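# Hang a framed picture on two wall hooks by its wire

## Task

Hang the picture from the two wall hooks using the wire on its back. It must end up upright, with its face pointing outward and its edges level. It must be placed onto the hooks, not dropped: a picture that falls onto them counts as a failure.

## Robot and tools

ROBOT. Two arms, left_arm and right_arm, each ending in a two-finger gripper. All positions use the scene frame. Its origin sits at table-top height, midway between the nominal arm bases. +z points up, +x points out over the table, and left_arm is on the +y side. Camera image sides do not match the arm names. Calibrated bases: left_arm at (+0.042, +0.324, 0) m, right_arm at (+0.039, -0.281, 0) m, each turned slightly about z. A camera stand stands behind the arms. A gripper's fingers point along its own +z and close along its own y. end_effector_position is the point between the finger pads, just behind the tips. Reported hand poses can be off by a few cm, more at long reach. Friction and gravity can leave a gripper low, short or tilted, and a small command may barely move it or may move it sideways. Check the result after each move and correct any tilt.

Joint ranges (rad): waist -2.618 to 3.054, shoulder 0 to 3.142, elbow 0 to 3.142 (straight at 2.901), wrist pitch -1.571 to 1.571, wrist yaw -1.571 to 1.571, wrist roll -2.094 to 2.094.

THE 14-NUMBER ROW. Every motion command is a single row of 14 numbers that covers both arms, even when only one moves. Order: left_arm dx, dy, dz, rx, ry, rz, opening, then right_arm in the same order. dx, dy, dz are offsets along the scene axes, measured from that arm's current Hand target, not from the gripper's actual spot. 1.0 equals 0.6 m, so 0.1 is 6 cm. rx, ry, rz form one rotation vector about the Hand target's position, where 1.0 equals 180 degrees. Offsets run from -1 to 1. If the length of dx, dy, dz exceeds 1.0, it may be shortened. Opening is absolute, not an offset: +1 fully open (about 87 mm between pads), +0.5 about 69 mm, 0 about 43 mm, -0.5 about 18 mm, -1 closed. A 0 in the opening slot is a real command, so repeat the current opening to keep a gripper unchanged. Six zeros re-request an arm's existing Hand target. The controller limits each step's orientation change to 40 degrees from the measured one.

execute_actions: actions is a list of actions. Each action is up to 15 rows, one per 1/30 s step, and a short action holds its last row for the rest. Every row in an action counts from the Hand target at that action's start, so a repeated offset keeps moving further. cameras lists camera names, ["all"], or []. By default images come only with an empty actions list. An empty list returns the state and the pictures.

move: target is one row, or up to 15 rows, all offsets from the same starting Hand targets. The gripper travels in straight lines that do not avoid obstacles or the other arm. speed is m/s, from 0.002 to 2.9, default 0.25, with rotation capped at twice that in rad/s. It can be one value or one per target. blend (m) rounds the corners of a list, and the default 0 stops at each point. opening_speed (at least 0.2 per second on the -1..1 scale) ramps the fingers. Otherwise a changed opening on a later target is applied after the arms stop there. A whole move is capped at 10 s. blocking=false returns quickly while the move continues. The result adds a move: line such as done, off_target, moving, held or fault, plus limits (paced means a pose was clipped, held means steps were withheld). Done means within 10 mm and 2 degrees. Neither word tells you about contact. Avoid paths that pass near an arm's own base, since that can flip the shoulder posture, and go around it instead. Faster moves lag, stray, and strike harder.

wait: seconds from 0 to 10. Arms hold their commands, and a running move continues. stop: brakes a running move, which needs some distance. zoom_image: camera (cam_head_left, cam_head_right, cam_left_wrist, cam_right_wrist) and region [x0, y0, x1, y1] in pixels, at most 504 by 504, taken from the latest image. finished_scene: scene is the current scene's number. This cannot be undone, so call it only once the picture hangs correctly on its own.

RESULTS. Hand target is the last commanded pose after clipping. Grippers often come to rest short of it, and waiting does not fix that. The next command, even all zeros, asks for it again, and any leftover gap can be sent as a further offset. grip_measured uses the opening scale and may be off by about 1 mm. To grasp, command about 0.04 below the reading at first contact, which gives full force (about 20 N per pad). Joint velocities "within noise" means the arm is still. Joint torques include the arm's own weight and have offsets. Torques 1 to 3 wrap at ±28 N m. Tool commands shows the present gripper commands.

CAMERAS. cam_head_left and cam_head_right are 896x504 and mounted on one bar behind the arms. cam_left_wrist and cam_right_wrist ride on the hands. Calibration is approximate (a few mm to about 1 cm).

AVOID. Dropping the picture, letting go while it moves, or letting it fall onto the hooks. Anything leaving the table. Hard hits on the wall, hooks or table. Gripper-to-gripper contact or one arm squeezing the other's fingers. Strain on the wrist camera cables. Arm stops. Pushing into something for a long time, holding a load stretched out, or straining toward unreachable poses, all of which heat motors. At 75 °C a MOTOR HOT line appears, and at 90 °C the arm folds up and goes idle. To end a push, command the target back past the gripper. Loose objects may occasionally be nudged by outside forces.

Each tool is called after "Emit:" as a command line: name --argument value for each argument, lists and objects as JSON in quotes; but a table of rows of numbers goes row by row, as --pt "numbers of a row", without its own name.

## Session

Emit:
execute_actions --actions '[]'

Scene clock: 0.00 s.
left_arm: end_effector_position=(+0.3926, +0.0402, +0.2742) grip_measured=+1.000 end_effector_quat_wxyz=(+0.491, -0.004, +0.861, -0.131) | right_arm: end_effector_position=(+0.3465, -0.1424, +0.3003) grip_measured=+0.998 end_effector_quat_wxyz=(+0.551, +0.009, +0.832, +0.072)
Joint positions: left_arm=[-0.843 1.571 1.56 -0.568 -0.485 -0.561 1] | right_arm=[0.571 1.086 1.211 -0.566 0.453 0.345 0.999]
Joint velocities: within noise
Joint torques (N m): no reading
Heat: left arm: 28 °C; right arm: 28 °C.
Hand target: left_arm +0.3927, +0.0404, +0.2807; +0.495, -0.006, +0.858, -0.135 | right_arm +0.3462, -0.1427, +0.3040; +0.553, +0.010, +0.830, +0.074
Tool commands: left_gripper/opening=+1.0 right_gripper/opening=+1.0

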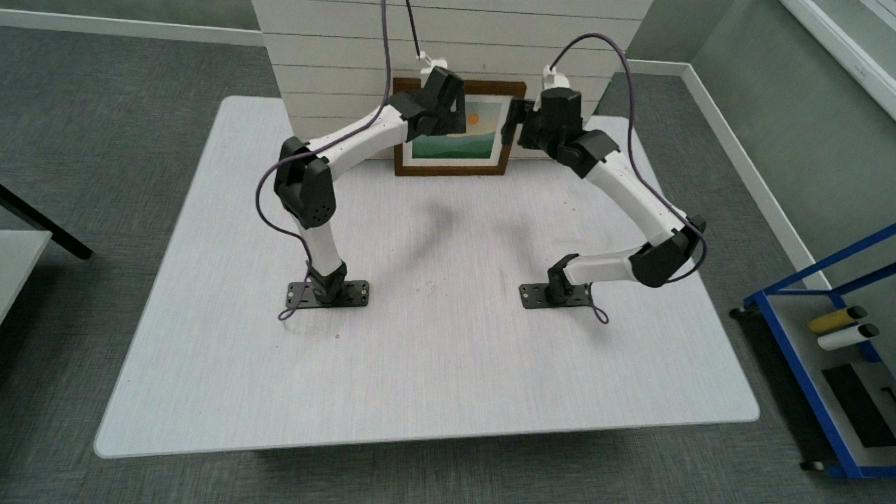

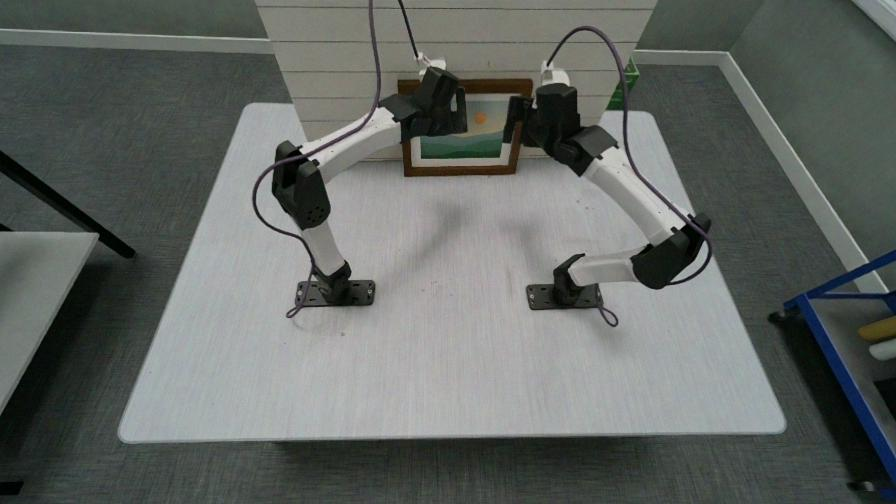

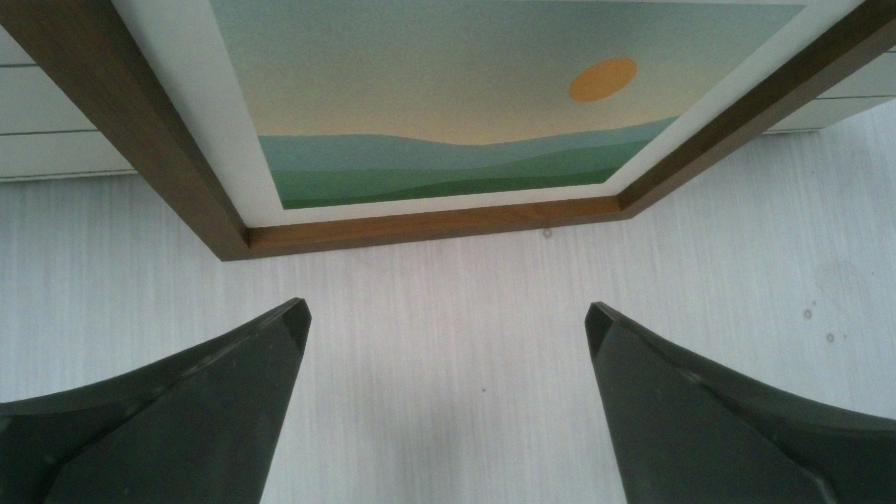

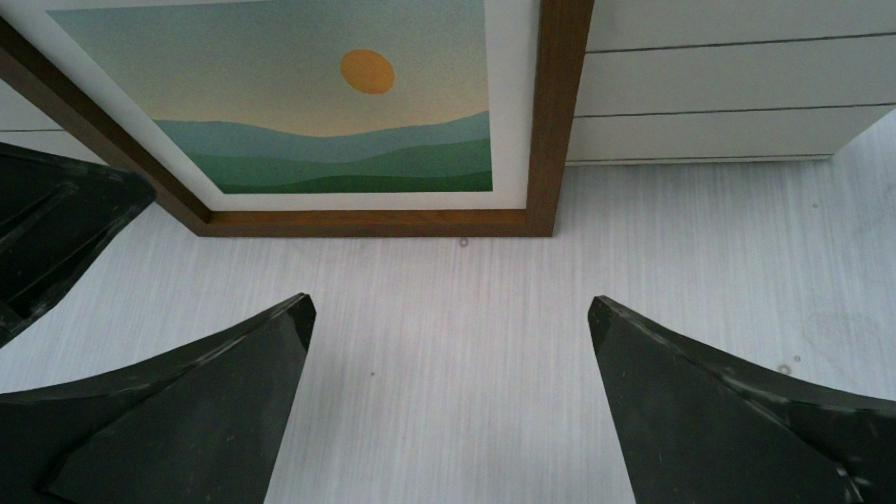

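Emit:
move --target '[-0.25,0.1,0.13,0,-0.33,0,1,-0.22,-0.1,0.13,0,-0.33,0,1]' --cameras '["all"]'

Scene clock: 5.47 s.
left_arm: end_effector_position=(+0.2469, +0.0962, +0.3504) grip_measured=+1.000 end_effector_quat_wxyz=(+0.847, +0.087, +0.515, -0.101) | right_arm: end_effector_position=(+0.2135, -0.2013, +0.3852) grip_measured=+0.998 end_effector_quat_wxyz=(+0.894, -0.039, +0.441, +0.069)
Joint positions: left_arm=[-1.397 1.101 0.472 1.459 -0.908 0.76 1] | right_arm=[1.304 0.351 0.274 1.187 0.825 -0.989 0.999]
Joint torques (N m): left_arm=[-0.73 -1.43 6.83 1.88 0.4 0.06] | right_arm=[0.4 3.74 5.79 0.84 -0.24 -0.02]
Heat: left arm: 29 °C; right arm: 29 °C.
Hand target: left_arm +0.2427, +0.1004, +0.3587; +0.855, +0.062, +0.500, -0.120 | right_arm +0.2141, -0.2027, +0.3820; +0.892, -0.028, +0.446, +0.069
Off the commanded pose: left_arm 0.010 m, 4 deg | right_arm 0.004 m, 1 deg.
move: off_target (left_arm)
camera_calibration:
cam_left_wrist: T_world_to_cam=[[-0.244957, -0.969163, -0.0268327, 0.160417], [-0.384144, 0.122429, -0.91512, 0.424266], [0.890185, -0.213857, -0.402288, 0.0847158], [0, 0, 0, 1]] pos_world=[0.126862, 0.121645, 0.426639]
cam_right_wrist: T_world_to_cam=[[0.157656, -0.98685, 0.0356718, -0.247595], [-0.16963, -0.0626508, -0.983514, 0.427239], [0.972816, 0.149006, -0.177276, 0.0362717], [0, 0, 0, 1]] pos_world=[0.0762216, -0.222977, 0.435458]

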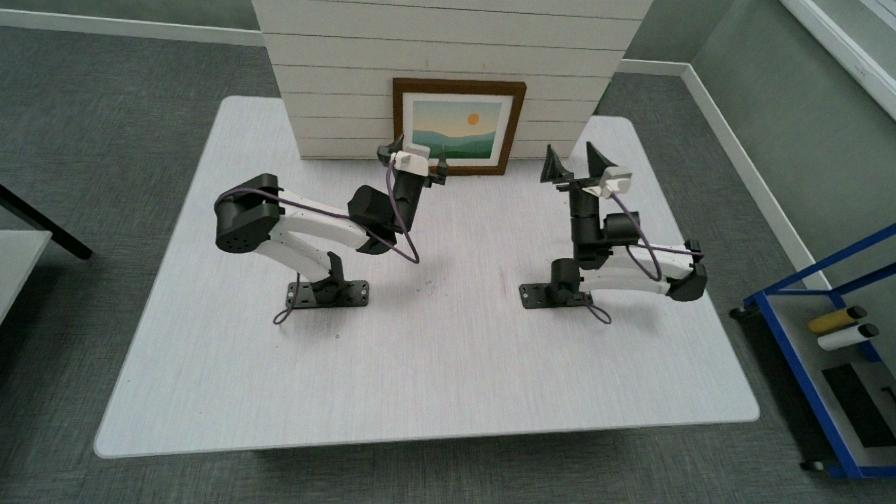

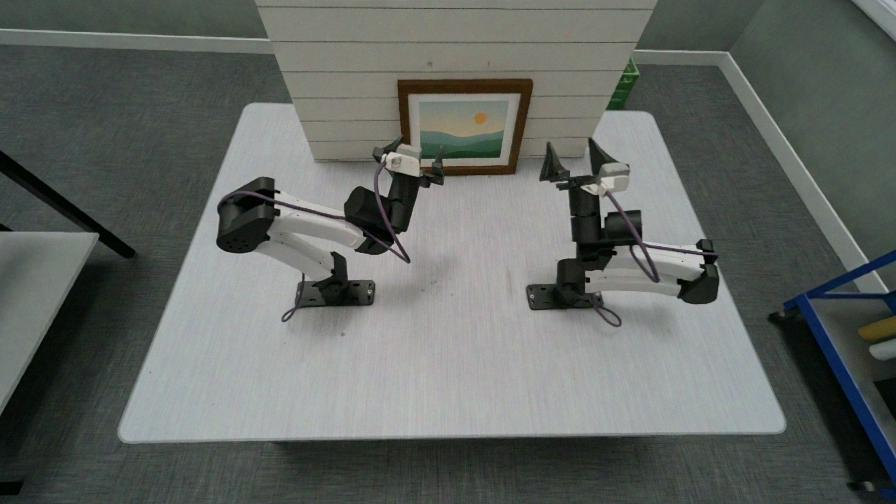

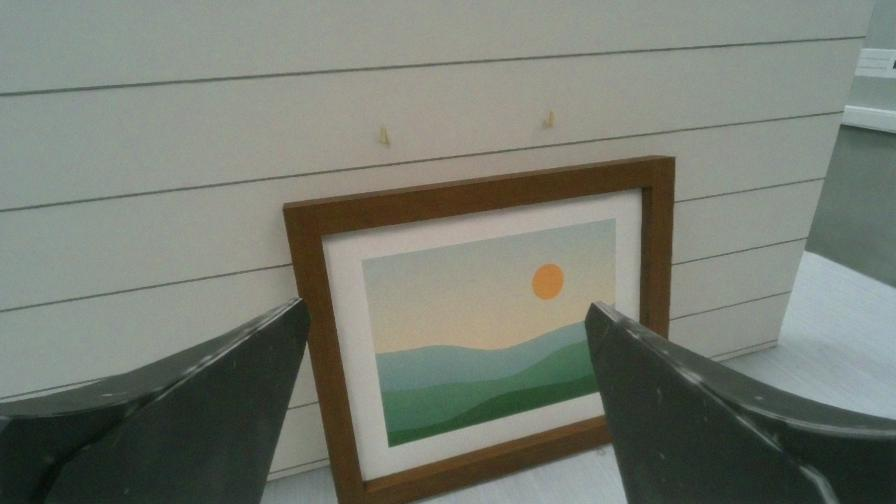

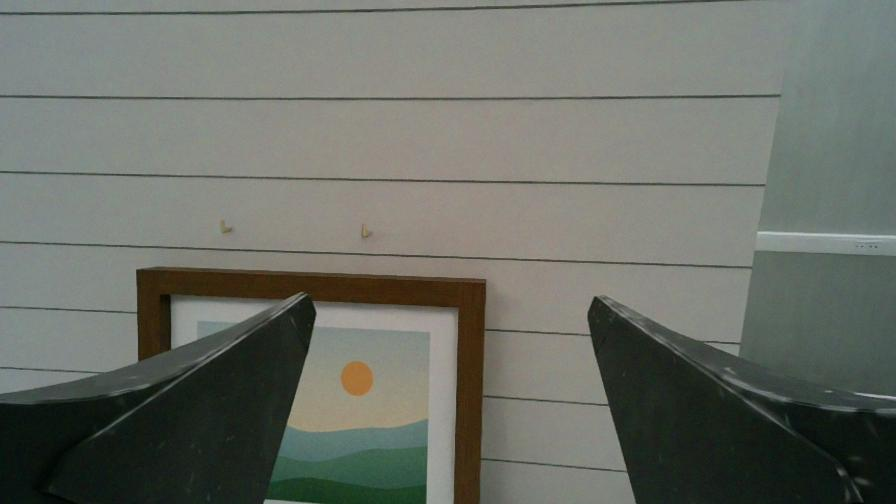

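Emit:
zoom_image --camera "cam_left_wrist" --region '[340, 80, 600, 220]'

Emit:
zoom_image --camera "cam_right_wrist" --region '[120, 190, 500, 400]'

Emit:
zoom_image --camera "cam_head_left" --region '[360, 20, 560, 190]'

Emit:
zoom_image --camera "cam_head_right" --region '[360, 20, 560, 190]'

Scaled by 1.938.

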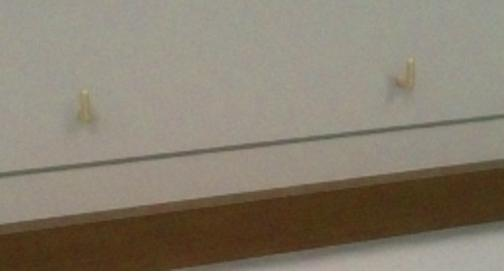

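Scaled by 1.326.

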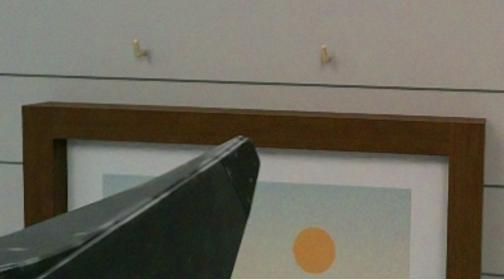

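Scaled by 2.520.

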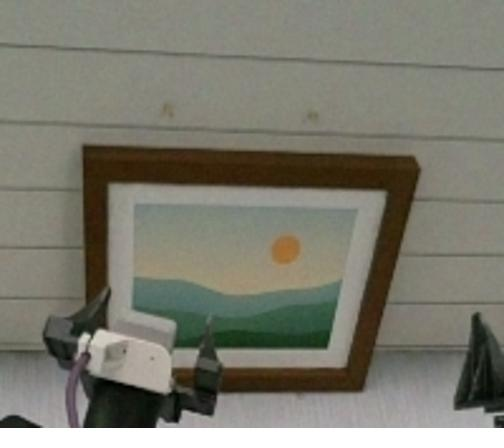

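Scaled by 2.520.

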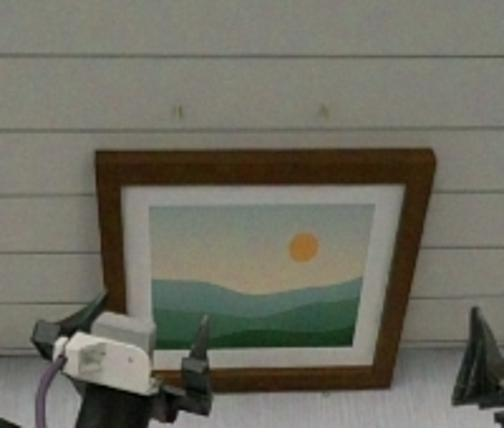

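Emit:
zoom_image --camera "cam_left_wrist" --region '[560, 140, 700, 240]'

Emit:
zoom_image --camera "cam_left_wrist" --region '[260, 180, 400, 280]'

Emit:
zoom_image --camera "cam_right_wrist" --region '[120, 250, 260, 350]'

Scaled by 3.600.

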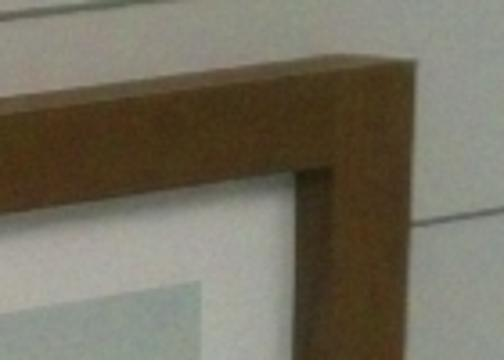

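Scaled by 3.600.

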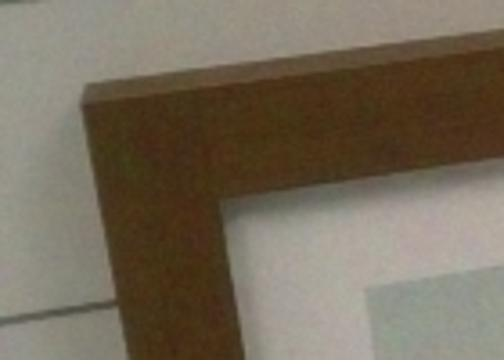

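Scaled by 3.600.

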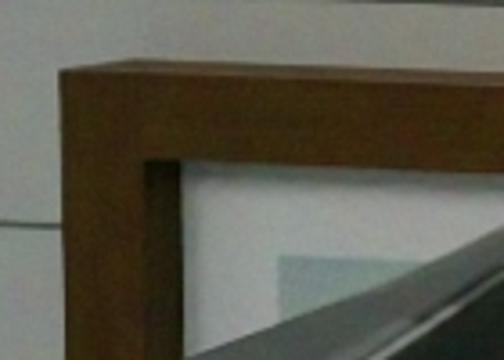

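Emit:
move --target '[0.2955,0.0777,-0.231,0.0327,0.2076,0.082,0.3,0.343,0.041,-0.27,-0.022,0.249,-0.0434,0.3]' --cameras '["all"]'

Scene clock: 16.60 s.
left_arm: end_effector_position=(+0.4150, +0.1492, +0.2142) grip_measured=+0.300 end_effector_quat_wxyz=(+0.653, +0.007, +0.757, +0.007) | right_arm: end_effector_position=(+0.4157, -0.1813, +0.2117) grip_measured=+0.300 end_effector_quat_wxyz=(+0.651, -0.004, +0.759, -0.012)
Joint positions: left_arm=[-0.733 1.33 0.789 0.348 -0.701 -0.104 0.65] | right_arm=[0.412 1.168 0.669 0.329 0.463 0.053 0.65]
Joint torques (N m): left_arm=[0.76 -4 10.91 1.8 -0.03 -0.12] | right_arm=[-0.92 -3.21 10.78 1.94 -0.19 0.23]
Heat: left arm: 31 °C; right arm: 29 °C.
Hand target: left_arm +0.4200, +0.1471, +0.2201; +0.655, +0.000, +0.756, +0.000 | right_arm +0.4199, -0.1781, +0.2200; +0.655, +0.000, +0.755, +0.000
Off the commanded pose: left_arm 0.008 m, 1 deg | right_arm 0.010 m, 2 deg.
move: done
camera_calibration:
cam_left_wrist: T_world_to_cam=[[0.0221503, -0.999613, -0.0168026, 0.140917], [-0.858841, -0.0104224, -0.512136, 0.488165], [0.511763, 0.0257747, -0.85874, 0.110662], [0, 0, 0, 1]] pos_world=[0.359502, 0.143098, 0.347405]
cam_right_wrist: T_world_to_cam=[[0.00811417, -0.999125, 0.0410178, -0.194736], [-0.832272, -0.0294857, -0.553583, 0.48257], [0.554308, -0.0296461, -0.831784, 0.08603], [0, 0, 0, 1]] pos_world=[0.355523, -0.177786, 0.346688]

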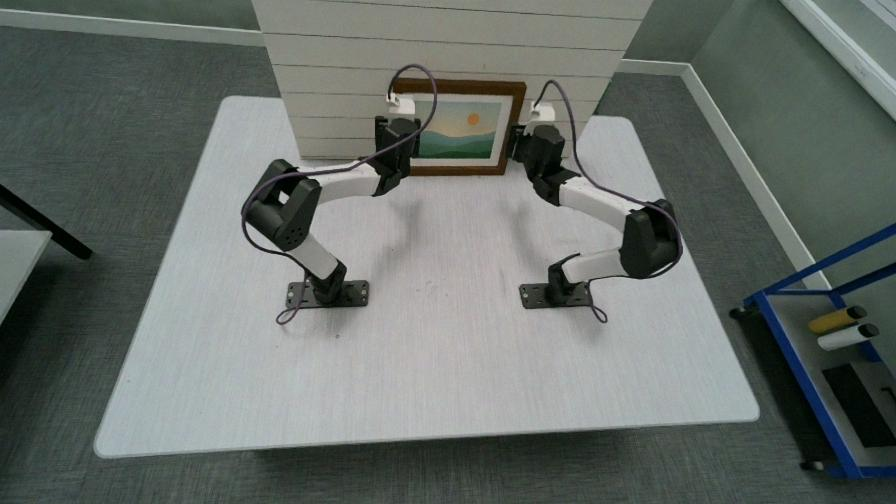

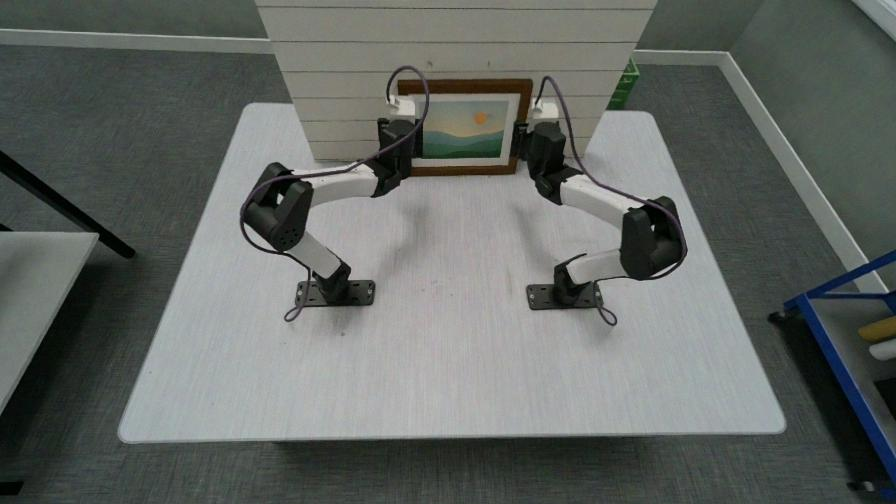

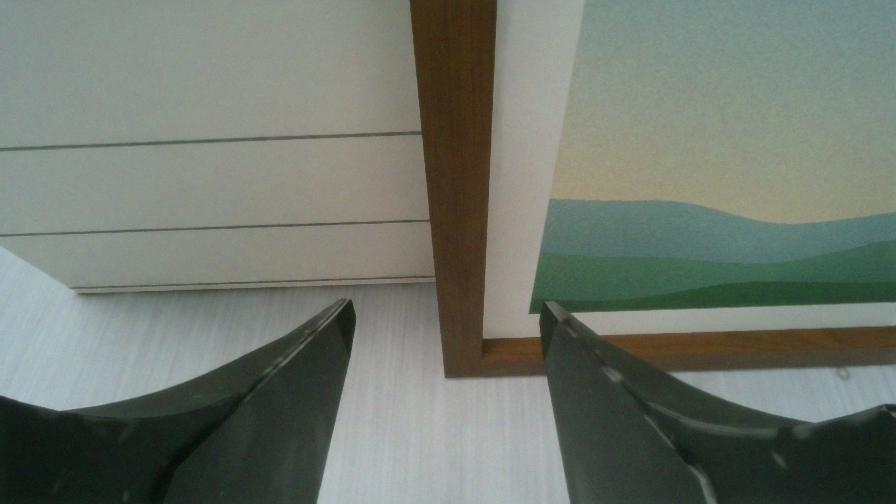

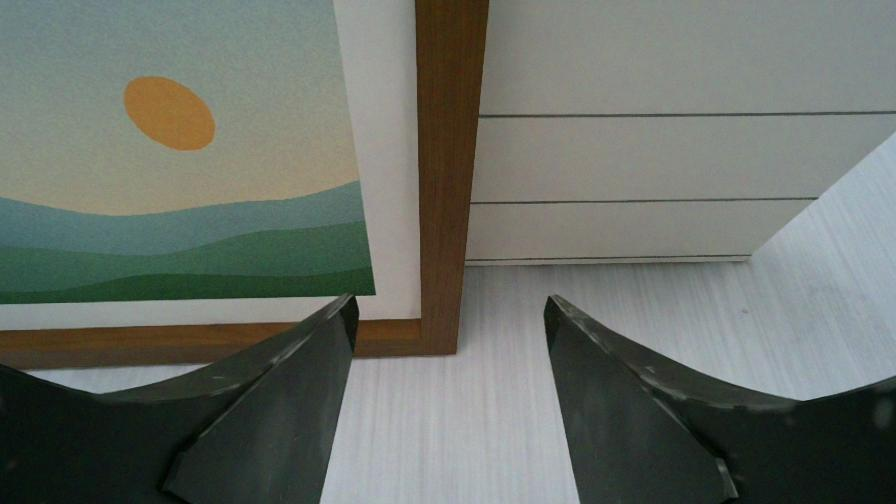

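Emit:
move --target '[0.115,0,0,0,0,0,0.3,0.115,0.0075,0,0,0,0.003,0.3]' --cameras '["all"]' --speed 0.12

Scene clock: 19.60 s.
left_arm: end_effector_position=(+0.4802, +0.1491, +0.2092) grip_measured=+0.300 end_effector_quat_wxyz=(+0.643, +0.002, +0.766, +0.005) | right_arm: end_effector_position=(+0.4809, -0.1772, +0.2082) grip_measured=+0.300 end_effector_quat_wxyz=(+0.643, -0.003, +0.766, -0.007)
Joint positions: left_arm=[-0.598 1.546 0.977 0.362 -0.568 -0.102 0.65] | right_arm=[0.321 1.435 0.865 0.383 0.365 0.053 0.65]
Joint torques (N m): left_arm=[0.73 -5.56 10.92 2.24 -0.01 0.1] | right_arm=[-0.87 -4.97 10.67 2.29 -0.22 0.06]
Heat: left arm: 32 °C; right arm: 29 °C.
Hand target: left_arm +0.4890, +0.1469, +0.2202; +0.655, +0.000, +0.756, +0.000 | right_arm +0.4889, -0.1736, +0.2200; +0.655, -0.003, +0.755, +0.003
Off the commanded pose: left_arm 0.014 m, 2 deg | right_arm 0.015 m, 2 deg.
move: off_target (left_arm, right_arm)
camera_calibration:
cam_left_wrist: T_world_to_cam=[[0.0263396, -0.999625, -0.00755354, 0.135347], [-0.872578, -0.0193038, -0.488093, 0.544565], [0.487764, 0.0194473, -0.872759, 0.0884348], [0, 0, 0, 1]] pos_world=[0.428476, 0.144089, 0.344003]
cam_right_wrist: T_world_to_cam=[[0.0142224, -0.9994, 0.0315821, -0.192004], [-0.844467, -0.0289186, -0.534827, 0.537111], [0.535419, -0.0190635, -0.844371, 0.0606421], [0, 0, 0, 1]] pos_world=[0.423834, -0.1752, 0.34453]

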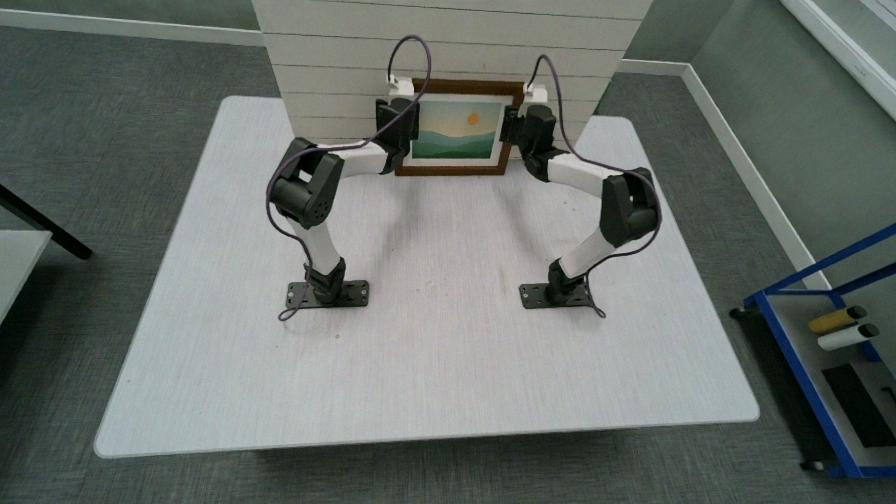

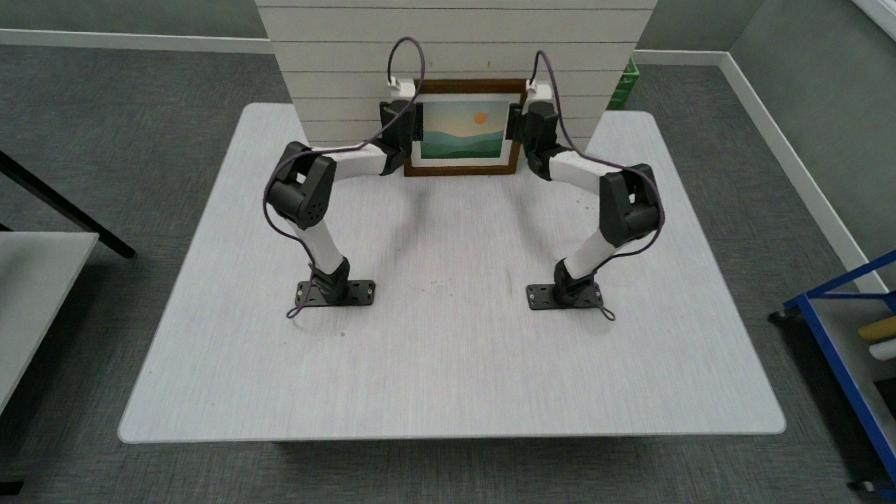

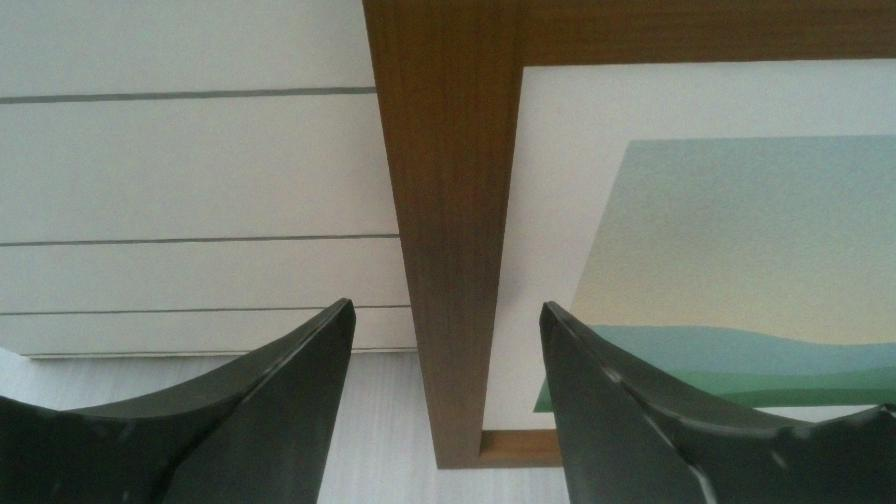

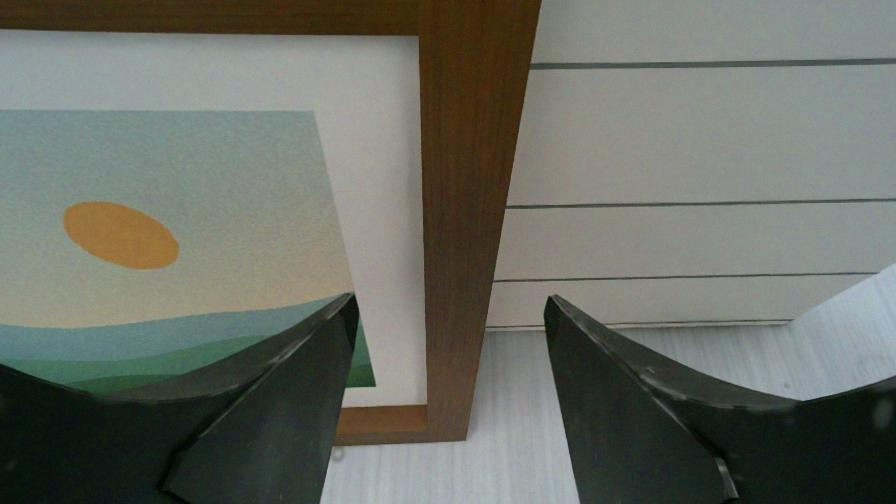

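Emit:
move --target '[0.042,0,0,0,0,0,0.3,0.042,-0.0035,0,0,0,0,0.3]' --cameras '["cam_left_wrist","cam_right_wrist"]' --speed 0.06

Scene clock: 21.73 s.
left_arm: end_effector_position=(+0.4962, +0.1445, +0.2091) grip_measured=+0.300 end_effector_quat_wxyz=(+0.639, +0.015, +0.769, +0.002) | right_arm: end_effector_position=(+0.5059, -0.1784, +0.2090) grip_measured=+0.300 end_effector_quat_wxyz=(+0.643, -0.001, +0.766, -0.005)
Joint positions: left_arm=[-0.576 1.601 1.041 0.346 -0.524 -0.086 0.65] | right_arm=[0.288 1.524 0.947 0.393 0.332 0.051 0.65]
Joint torques (N m): left_arm=[2.1 -3.99 12.18 2.43 -0.11 0.02] | right_arm=[-0.94 -5.7 10.67 2.3 -0.21 0.03]
Heat: left arm: 32 °C; right arm: 30 °C.
Hand target: left_arm +0.5142, +0.1470, +0.2200; +0.655, +0.000, +0.756, +0.000 | right_arm +0.5141, -0.1756, +0.2200; +0.656, -0.003, +0.755, +0.003
Off the commanded pose: left_arm 0.021 m, 3 deg | right_arm 0.014 m, 2 deg.
move: off_target (left_arm, right_arm)
camera_calibration:
cam_left_wrist: T_world_to_cam=[[0.00291252, -0.999801, -0.0197468, 0.144465], [-0.877857, 0.00690081, -0.478873, 0.555242], [0.478914, 0.0187296, -0.877662, 0.0861801], [0, 0, 0, 1]] pos_world=[0.44573, 0.13899, 0.34438]
cam_right_wrist: T_world_to_cam=[[0.0142687, -0.999548, 0.0264486, -0.192557], [-0.84403, -0.0262224, -0.535655, 0.559024], [0.536106, -0.0146803, -0.844023, 0.0482121], [0, 0, 0, 1]] pos_world=[0.448733, -0.177103, 0.345229]
Images, in order (width x height): cam_left_wrist 896x504, cam_right_wrist 896x504.

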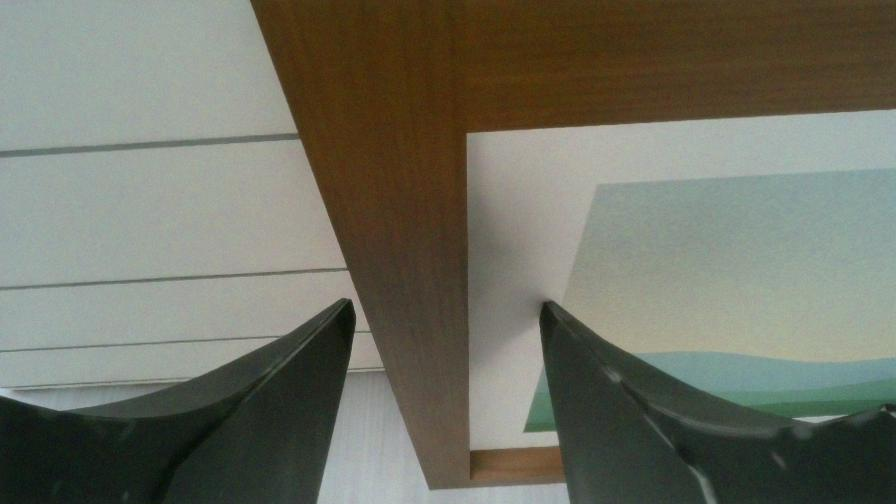

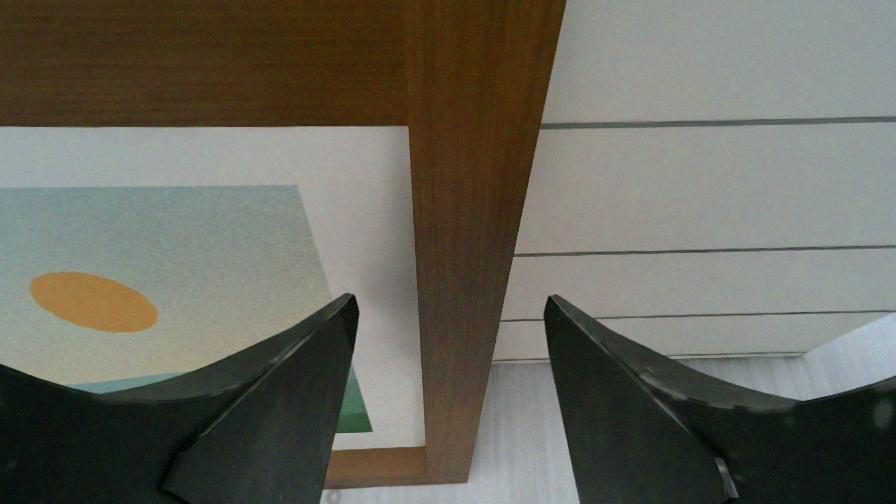

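Emit:
zoom_image --camera "cam_left_wrist" --region '[300, 230, 600, 400]'

Emit:
zoom_image --camera "cam_right_wrist" --region '[300, 230, 600, 400]'

Scaled by 1.680.

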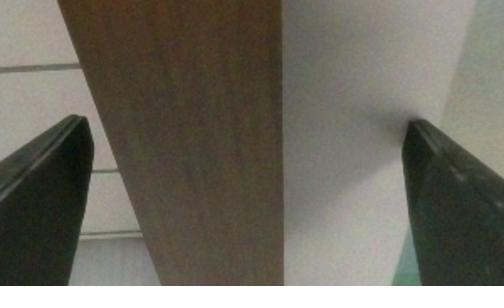

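Scaled by 1.680.

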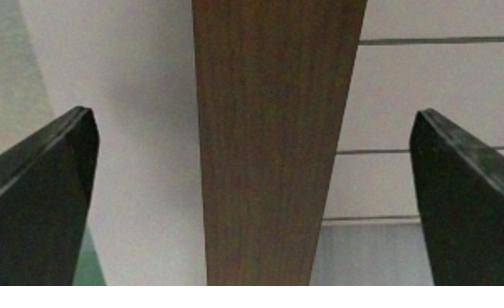

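Emit:
move --target '[-0.018,0.005,0,0,0,0,0.3,0.016,-0.002,0,0,0,0,0.3]' --cameras '["cam_left_wrist","cam_right_wrist"]' --speed 0.05

Emit:
zoom_image --camera "cam_right_wrist" --region '[300, 230, 600, 400]'

Scene clock: 24.33 s.
left_arm: end_effector_position=(+0.4962, +0.1442, +0.2090) grip_measured=+0.300 end_effector_quat_wxyz=(+0.639, +0.016, +0.769, +0.002) | right_arm: end_effector_position=(+0.5144, -0.1794, +0.2095) grip_measured=+0.300 end_effector_quat_wxyz=(+0.643, -0.002, +0.766, -0.005)
Joint positions: left_arm=[-0.576 1.601 1.041 0.346 -0.523 -0.086 0.65] | right_arm=[0.277 1.553 0.976 0.395 0.321 0.048 0.65]
Joint torques (N m): left_arm=[1.39 -7.34 8.91 2.43 -0.18 -0.01] | right_arm=[-1.06 -5.6 10.99 2.29 -0.23 0.02]
Heat: left arm: 33 °C; right arm: 30 °C.
Hand target: left_arm +0.5034, +0.1499, +0.2201; +0.655, +0.000, +0.756, +0.000 | right_arm +0.5238, -0.1769, +0.2200; +0.655, -0.003, +0.755, +0.003
Off the commanded pose: left_arm 0.014 m, 3 deg | right_arm 0.014 m, 2 deg.
move: off_target (left_arm, right_arm)
camera_calibration:
cam_left_wrist: T_world_to_cam=[[0.00137727, -0.99981, -0.0194478, 0.144844], [-0.877924, 0.00810266, -0.478731, 0.555096], [0.478798, 0.017733, -0.877746, 0.0862684], [0, 0, 0, 1]] pos_world=[0.445827, 0.138789, 0.34428]
cam_right_wrist: T_world_to_cam=[[0.0146455, -0.999518, 0.0273768, -0.194177], [-0.843661, -0.0270482, -0.536195, 0.566225], [0.536677, -0.0152439, -0.84365, 0.0436252], [0, 0, 0, 1]] pos_world=[0.457133, -0.178103, 0.345727]
Images, in order (width x height): cam_left_wrist 896x504, cam_right_wrist 896x504.

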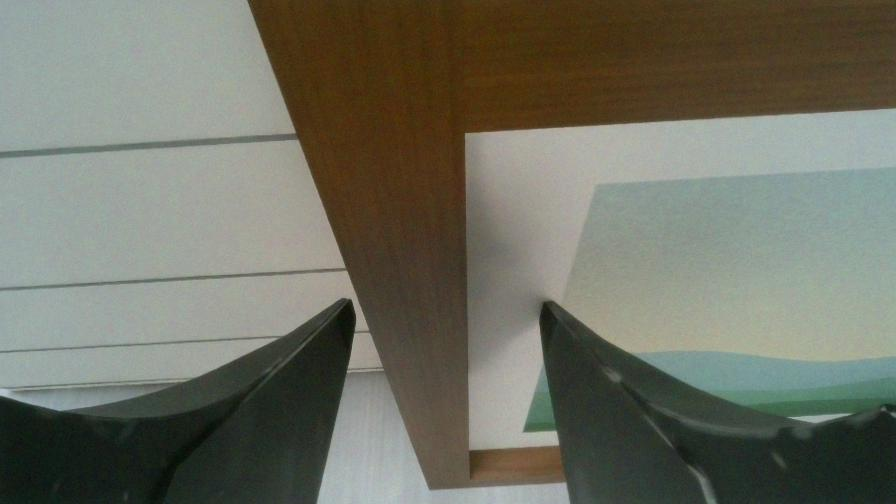

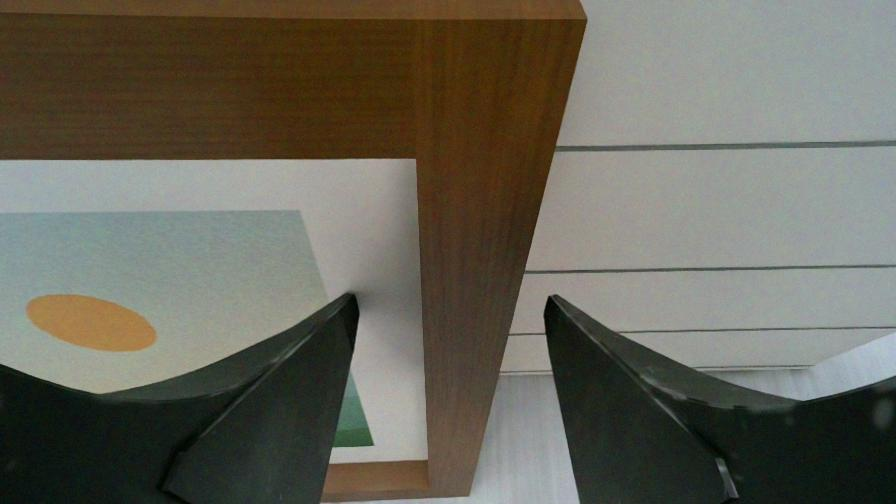

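Scaled by 1.680.

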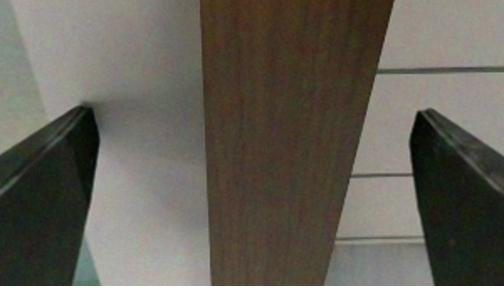

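Emit:
move --pt "-0.006 0.008 0 0 0 0 0.3 -0.003 0 0 0 0 0 0.3" --pt "-0.006 0.008 0 0 0 0 -0.5 -0.003 0 0 0 0 0 -0.5" --cameras '["cam_left_wrist","cam_right_wrist"]' --speed 0.05 --opening_speed 0.4

Scene clock: 28.07 s.
left_arm: end_effector_position=(+0.4944, +0.1502, +0.2086) grip_measured=-0.330 end_effector_quat_wxyz=(+0.640, +0.012, +0.768, +0.007) | right_arm: end_effector_position=(+0.5147, -0.1807, +0.2094) grip_measured=-0.347 end_effector_quat_wxyz=(+0.643, -0.001, +0.766, -0.006)
Joint positions: left_arm=[-0.57 1.589 1.024 0.354 -0.531 -0.082 0.335] | right_arm=[0.274 1.553 0.976 0.395 0.319 0.046 0.326]
Joint torques (N m): left_arm=[1.5 -8.01 8.59 2.37 -0.02 -0.03] | right_arm=[-0.59 -6.11 10.43 2.29 -0.2 0.06]
Heat: left arm: 33 °C; right arm: 31 °C.
Hand target: left_arm +0.4998, +0.1548, +0.2201; +0.655, +0.000, +0.756, +0.000 | right_arm +0.5220, -0.1769, +0.2200; +0.655, -0.003, +0.755, +0.003
Off the commanded pose: left_arm 0.014 m, 3 deg | right_arm 0.013 m, 2 deg.
move: off_target (left_arm, right_arm); target 2's new opening was sent with left_arm's hand 0.016 m and 3 deg from that target
camera_calibration:
cam_left_wrist: T_world_to_cam=[[0.0146698, -0.99962, -0.023321, 0.145053], [-0.876392, -0.00162583, -0.481595, 0.554558], [0.481374, 0.0275032, -0.876084, 0.0835784], [0, 0, 0, 1]] pos_world=[0.44365, 0.143601, 0.343677]
cam_right_wrist: T_world_to_cam=[[0.0133652, -0.999502, 0.0286006, -0.195013], [-0.843695, -0.026624, -0.536163, 0.566532], [0.536657, -0.0169643, -0.84363, 0.0431428], [0, 0, 0, 1]] pos_world=[0.457433, -0.1791, 0.345727]
Images, in order (width x height): cam_left_wrist 896x504, cam_right_wrist 896x504.

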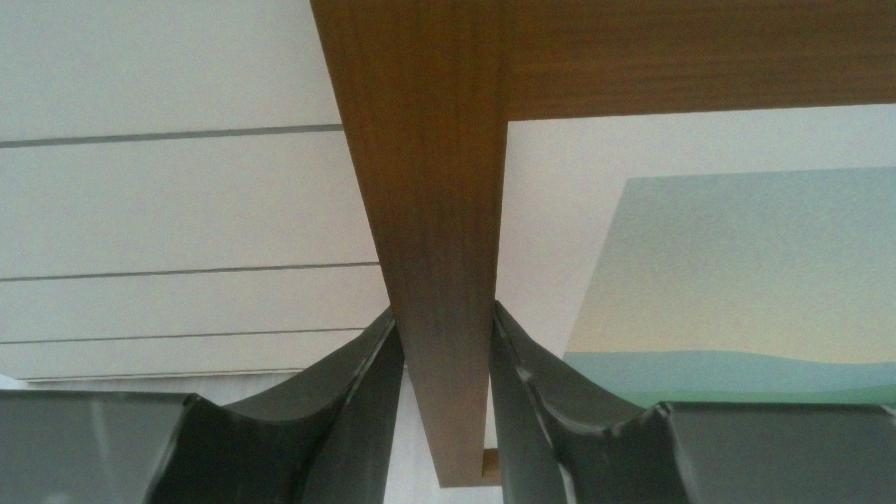

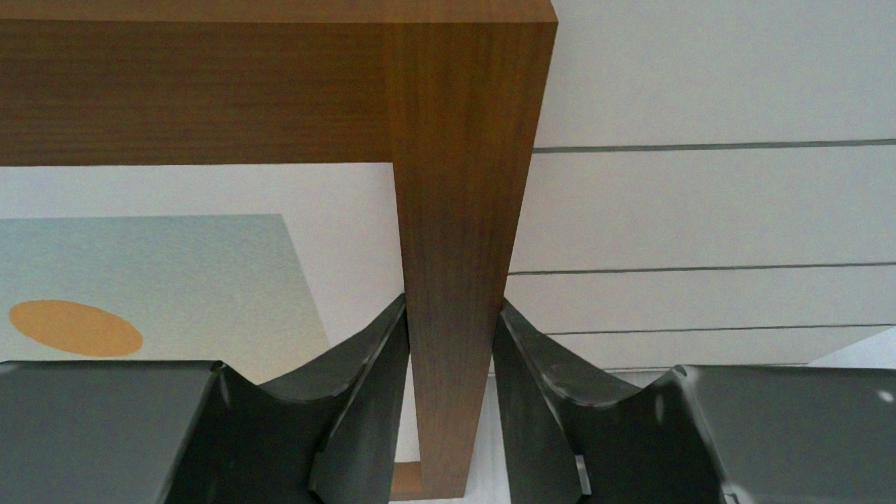

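Emit:
move --pt "-0.03 0 0.06 0 0 0 -0.6 -0.03 0 0.06 0 0 0 -0.6" --pt "-0.13 0 0.12 0 -0.044 0 -0.6 -0.13 0 0.12 0 -0.044 0 -0.6" --cameras '["all"]' --speed 0.08 --blend '[0.02,0]'

Scene clock: 32.97 s.
left_arm: end_effector_position=(+0.4216, +0.1537, +0.2586) grip_measured=-0.330 end_effector_quat_wxyz=(+0.667, +0.017, +0.744, +0.010) | right_arm: end_effector_position=(+0.4434, -0.1757, +0.2592) grip_measured=-0.352 end_effector_quat_wxyz=(+0.666, -0.008, +0.746, +0.005)
Joint positions: left_arm=[-0.707 1.293 0.902 0.252 -0.669 -0.049 0.335] | right_arm=[0.367 1.232 0.86 0.251 0.39 0.043 0.324]
Joint torques (N m): left_arm=[-0.75 -7.84 9.14 2.77 -0.38 0.34] | right_arm=[0.53 -6.87 8.79 2.85 0.18 -0.31]
Heat: left arm: 35 °C; right arm: 32 °C.
Hand target: left_arm +0.4218, +0.1548, +0.2921; +0.705, +0.000, +0.709, +0.000 | right_arm +0.4439, -0.1769, +0.2919; +0.706, -0.004, +0.708, +0.003
Off the commanded pose: left_arm 0.033 m, 6 deg | right_arm 0.033 m, 6 deg.
move: off_target (left_arm, right_arm)
camera_calibration:
cam_left_wrist: T_world_to_cam=[[0.0107789, -0.999413, -0.0325106, 0.1548], [-0.83883, 0.00865972, -0.544324, 0.513566], [0.544287, 0.0331381, -0.838245, 0.125294], [0, 0, 0, 1]] pos_world=[0.36093, 0.14611, 0.389606]
cam_right_wrist: T_world_to_cam=[[0.0355476, -0.999136, 0.0215436, -0.19847], [-0.808926, -0.0414254, -0.586449, 0.528178], [0.586834, 0.00341962, -0.8097, 0.0959552], [0, 0, 0, 1]] pos_world=[0.378003, -0.176747, 0.39172]

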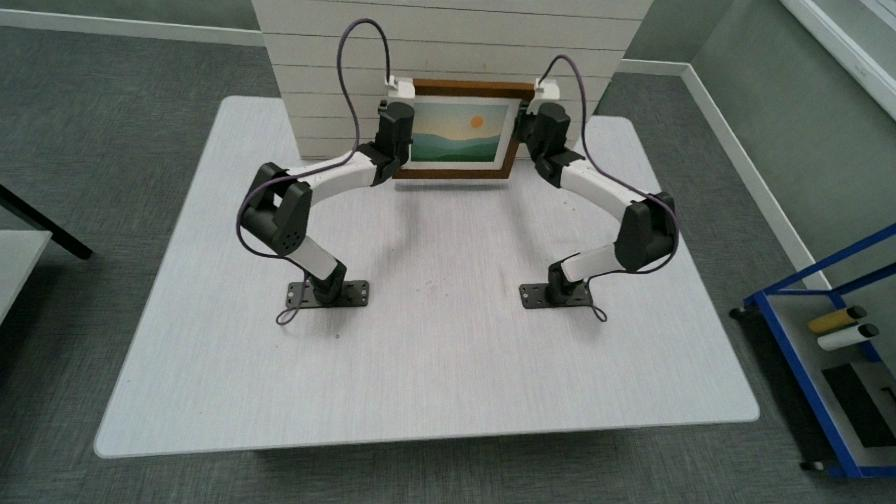

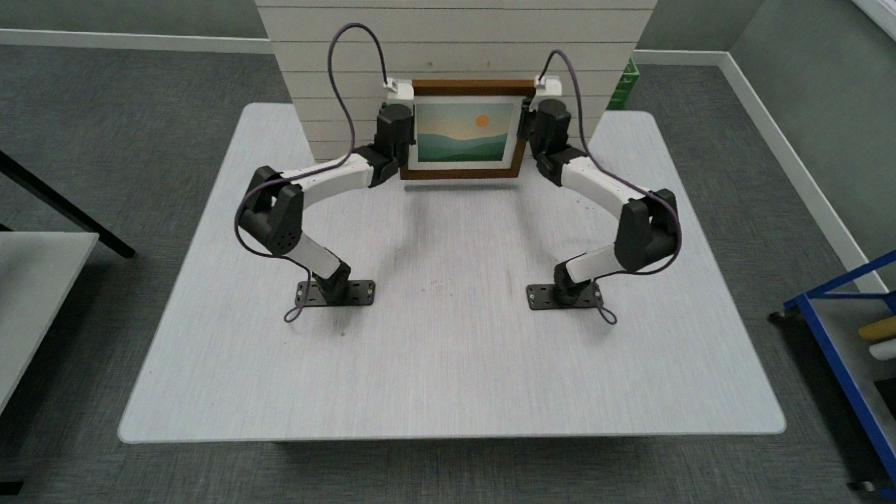

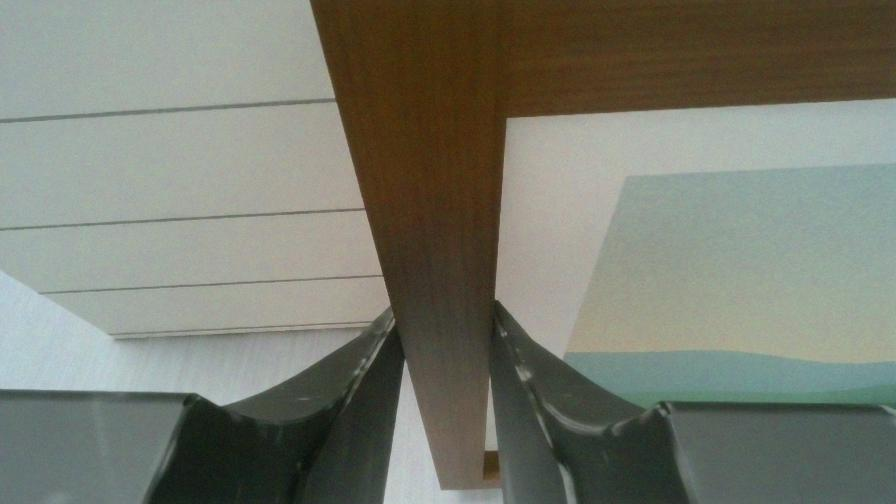

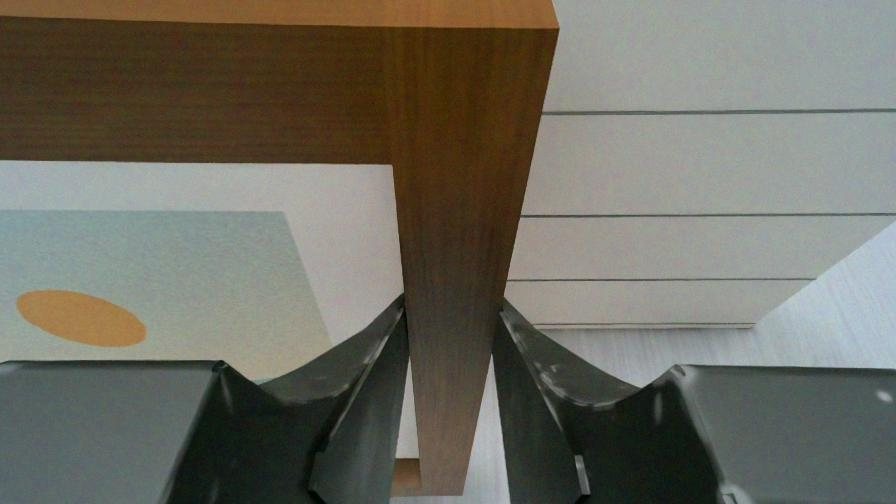

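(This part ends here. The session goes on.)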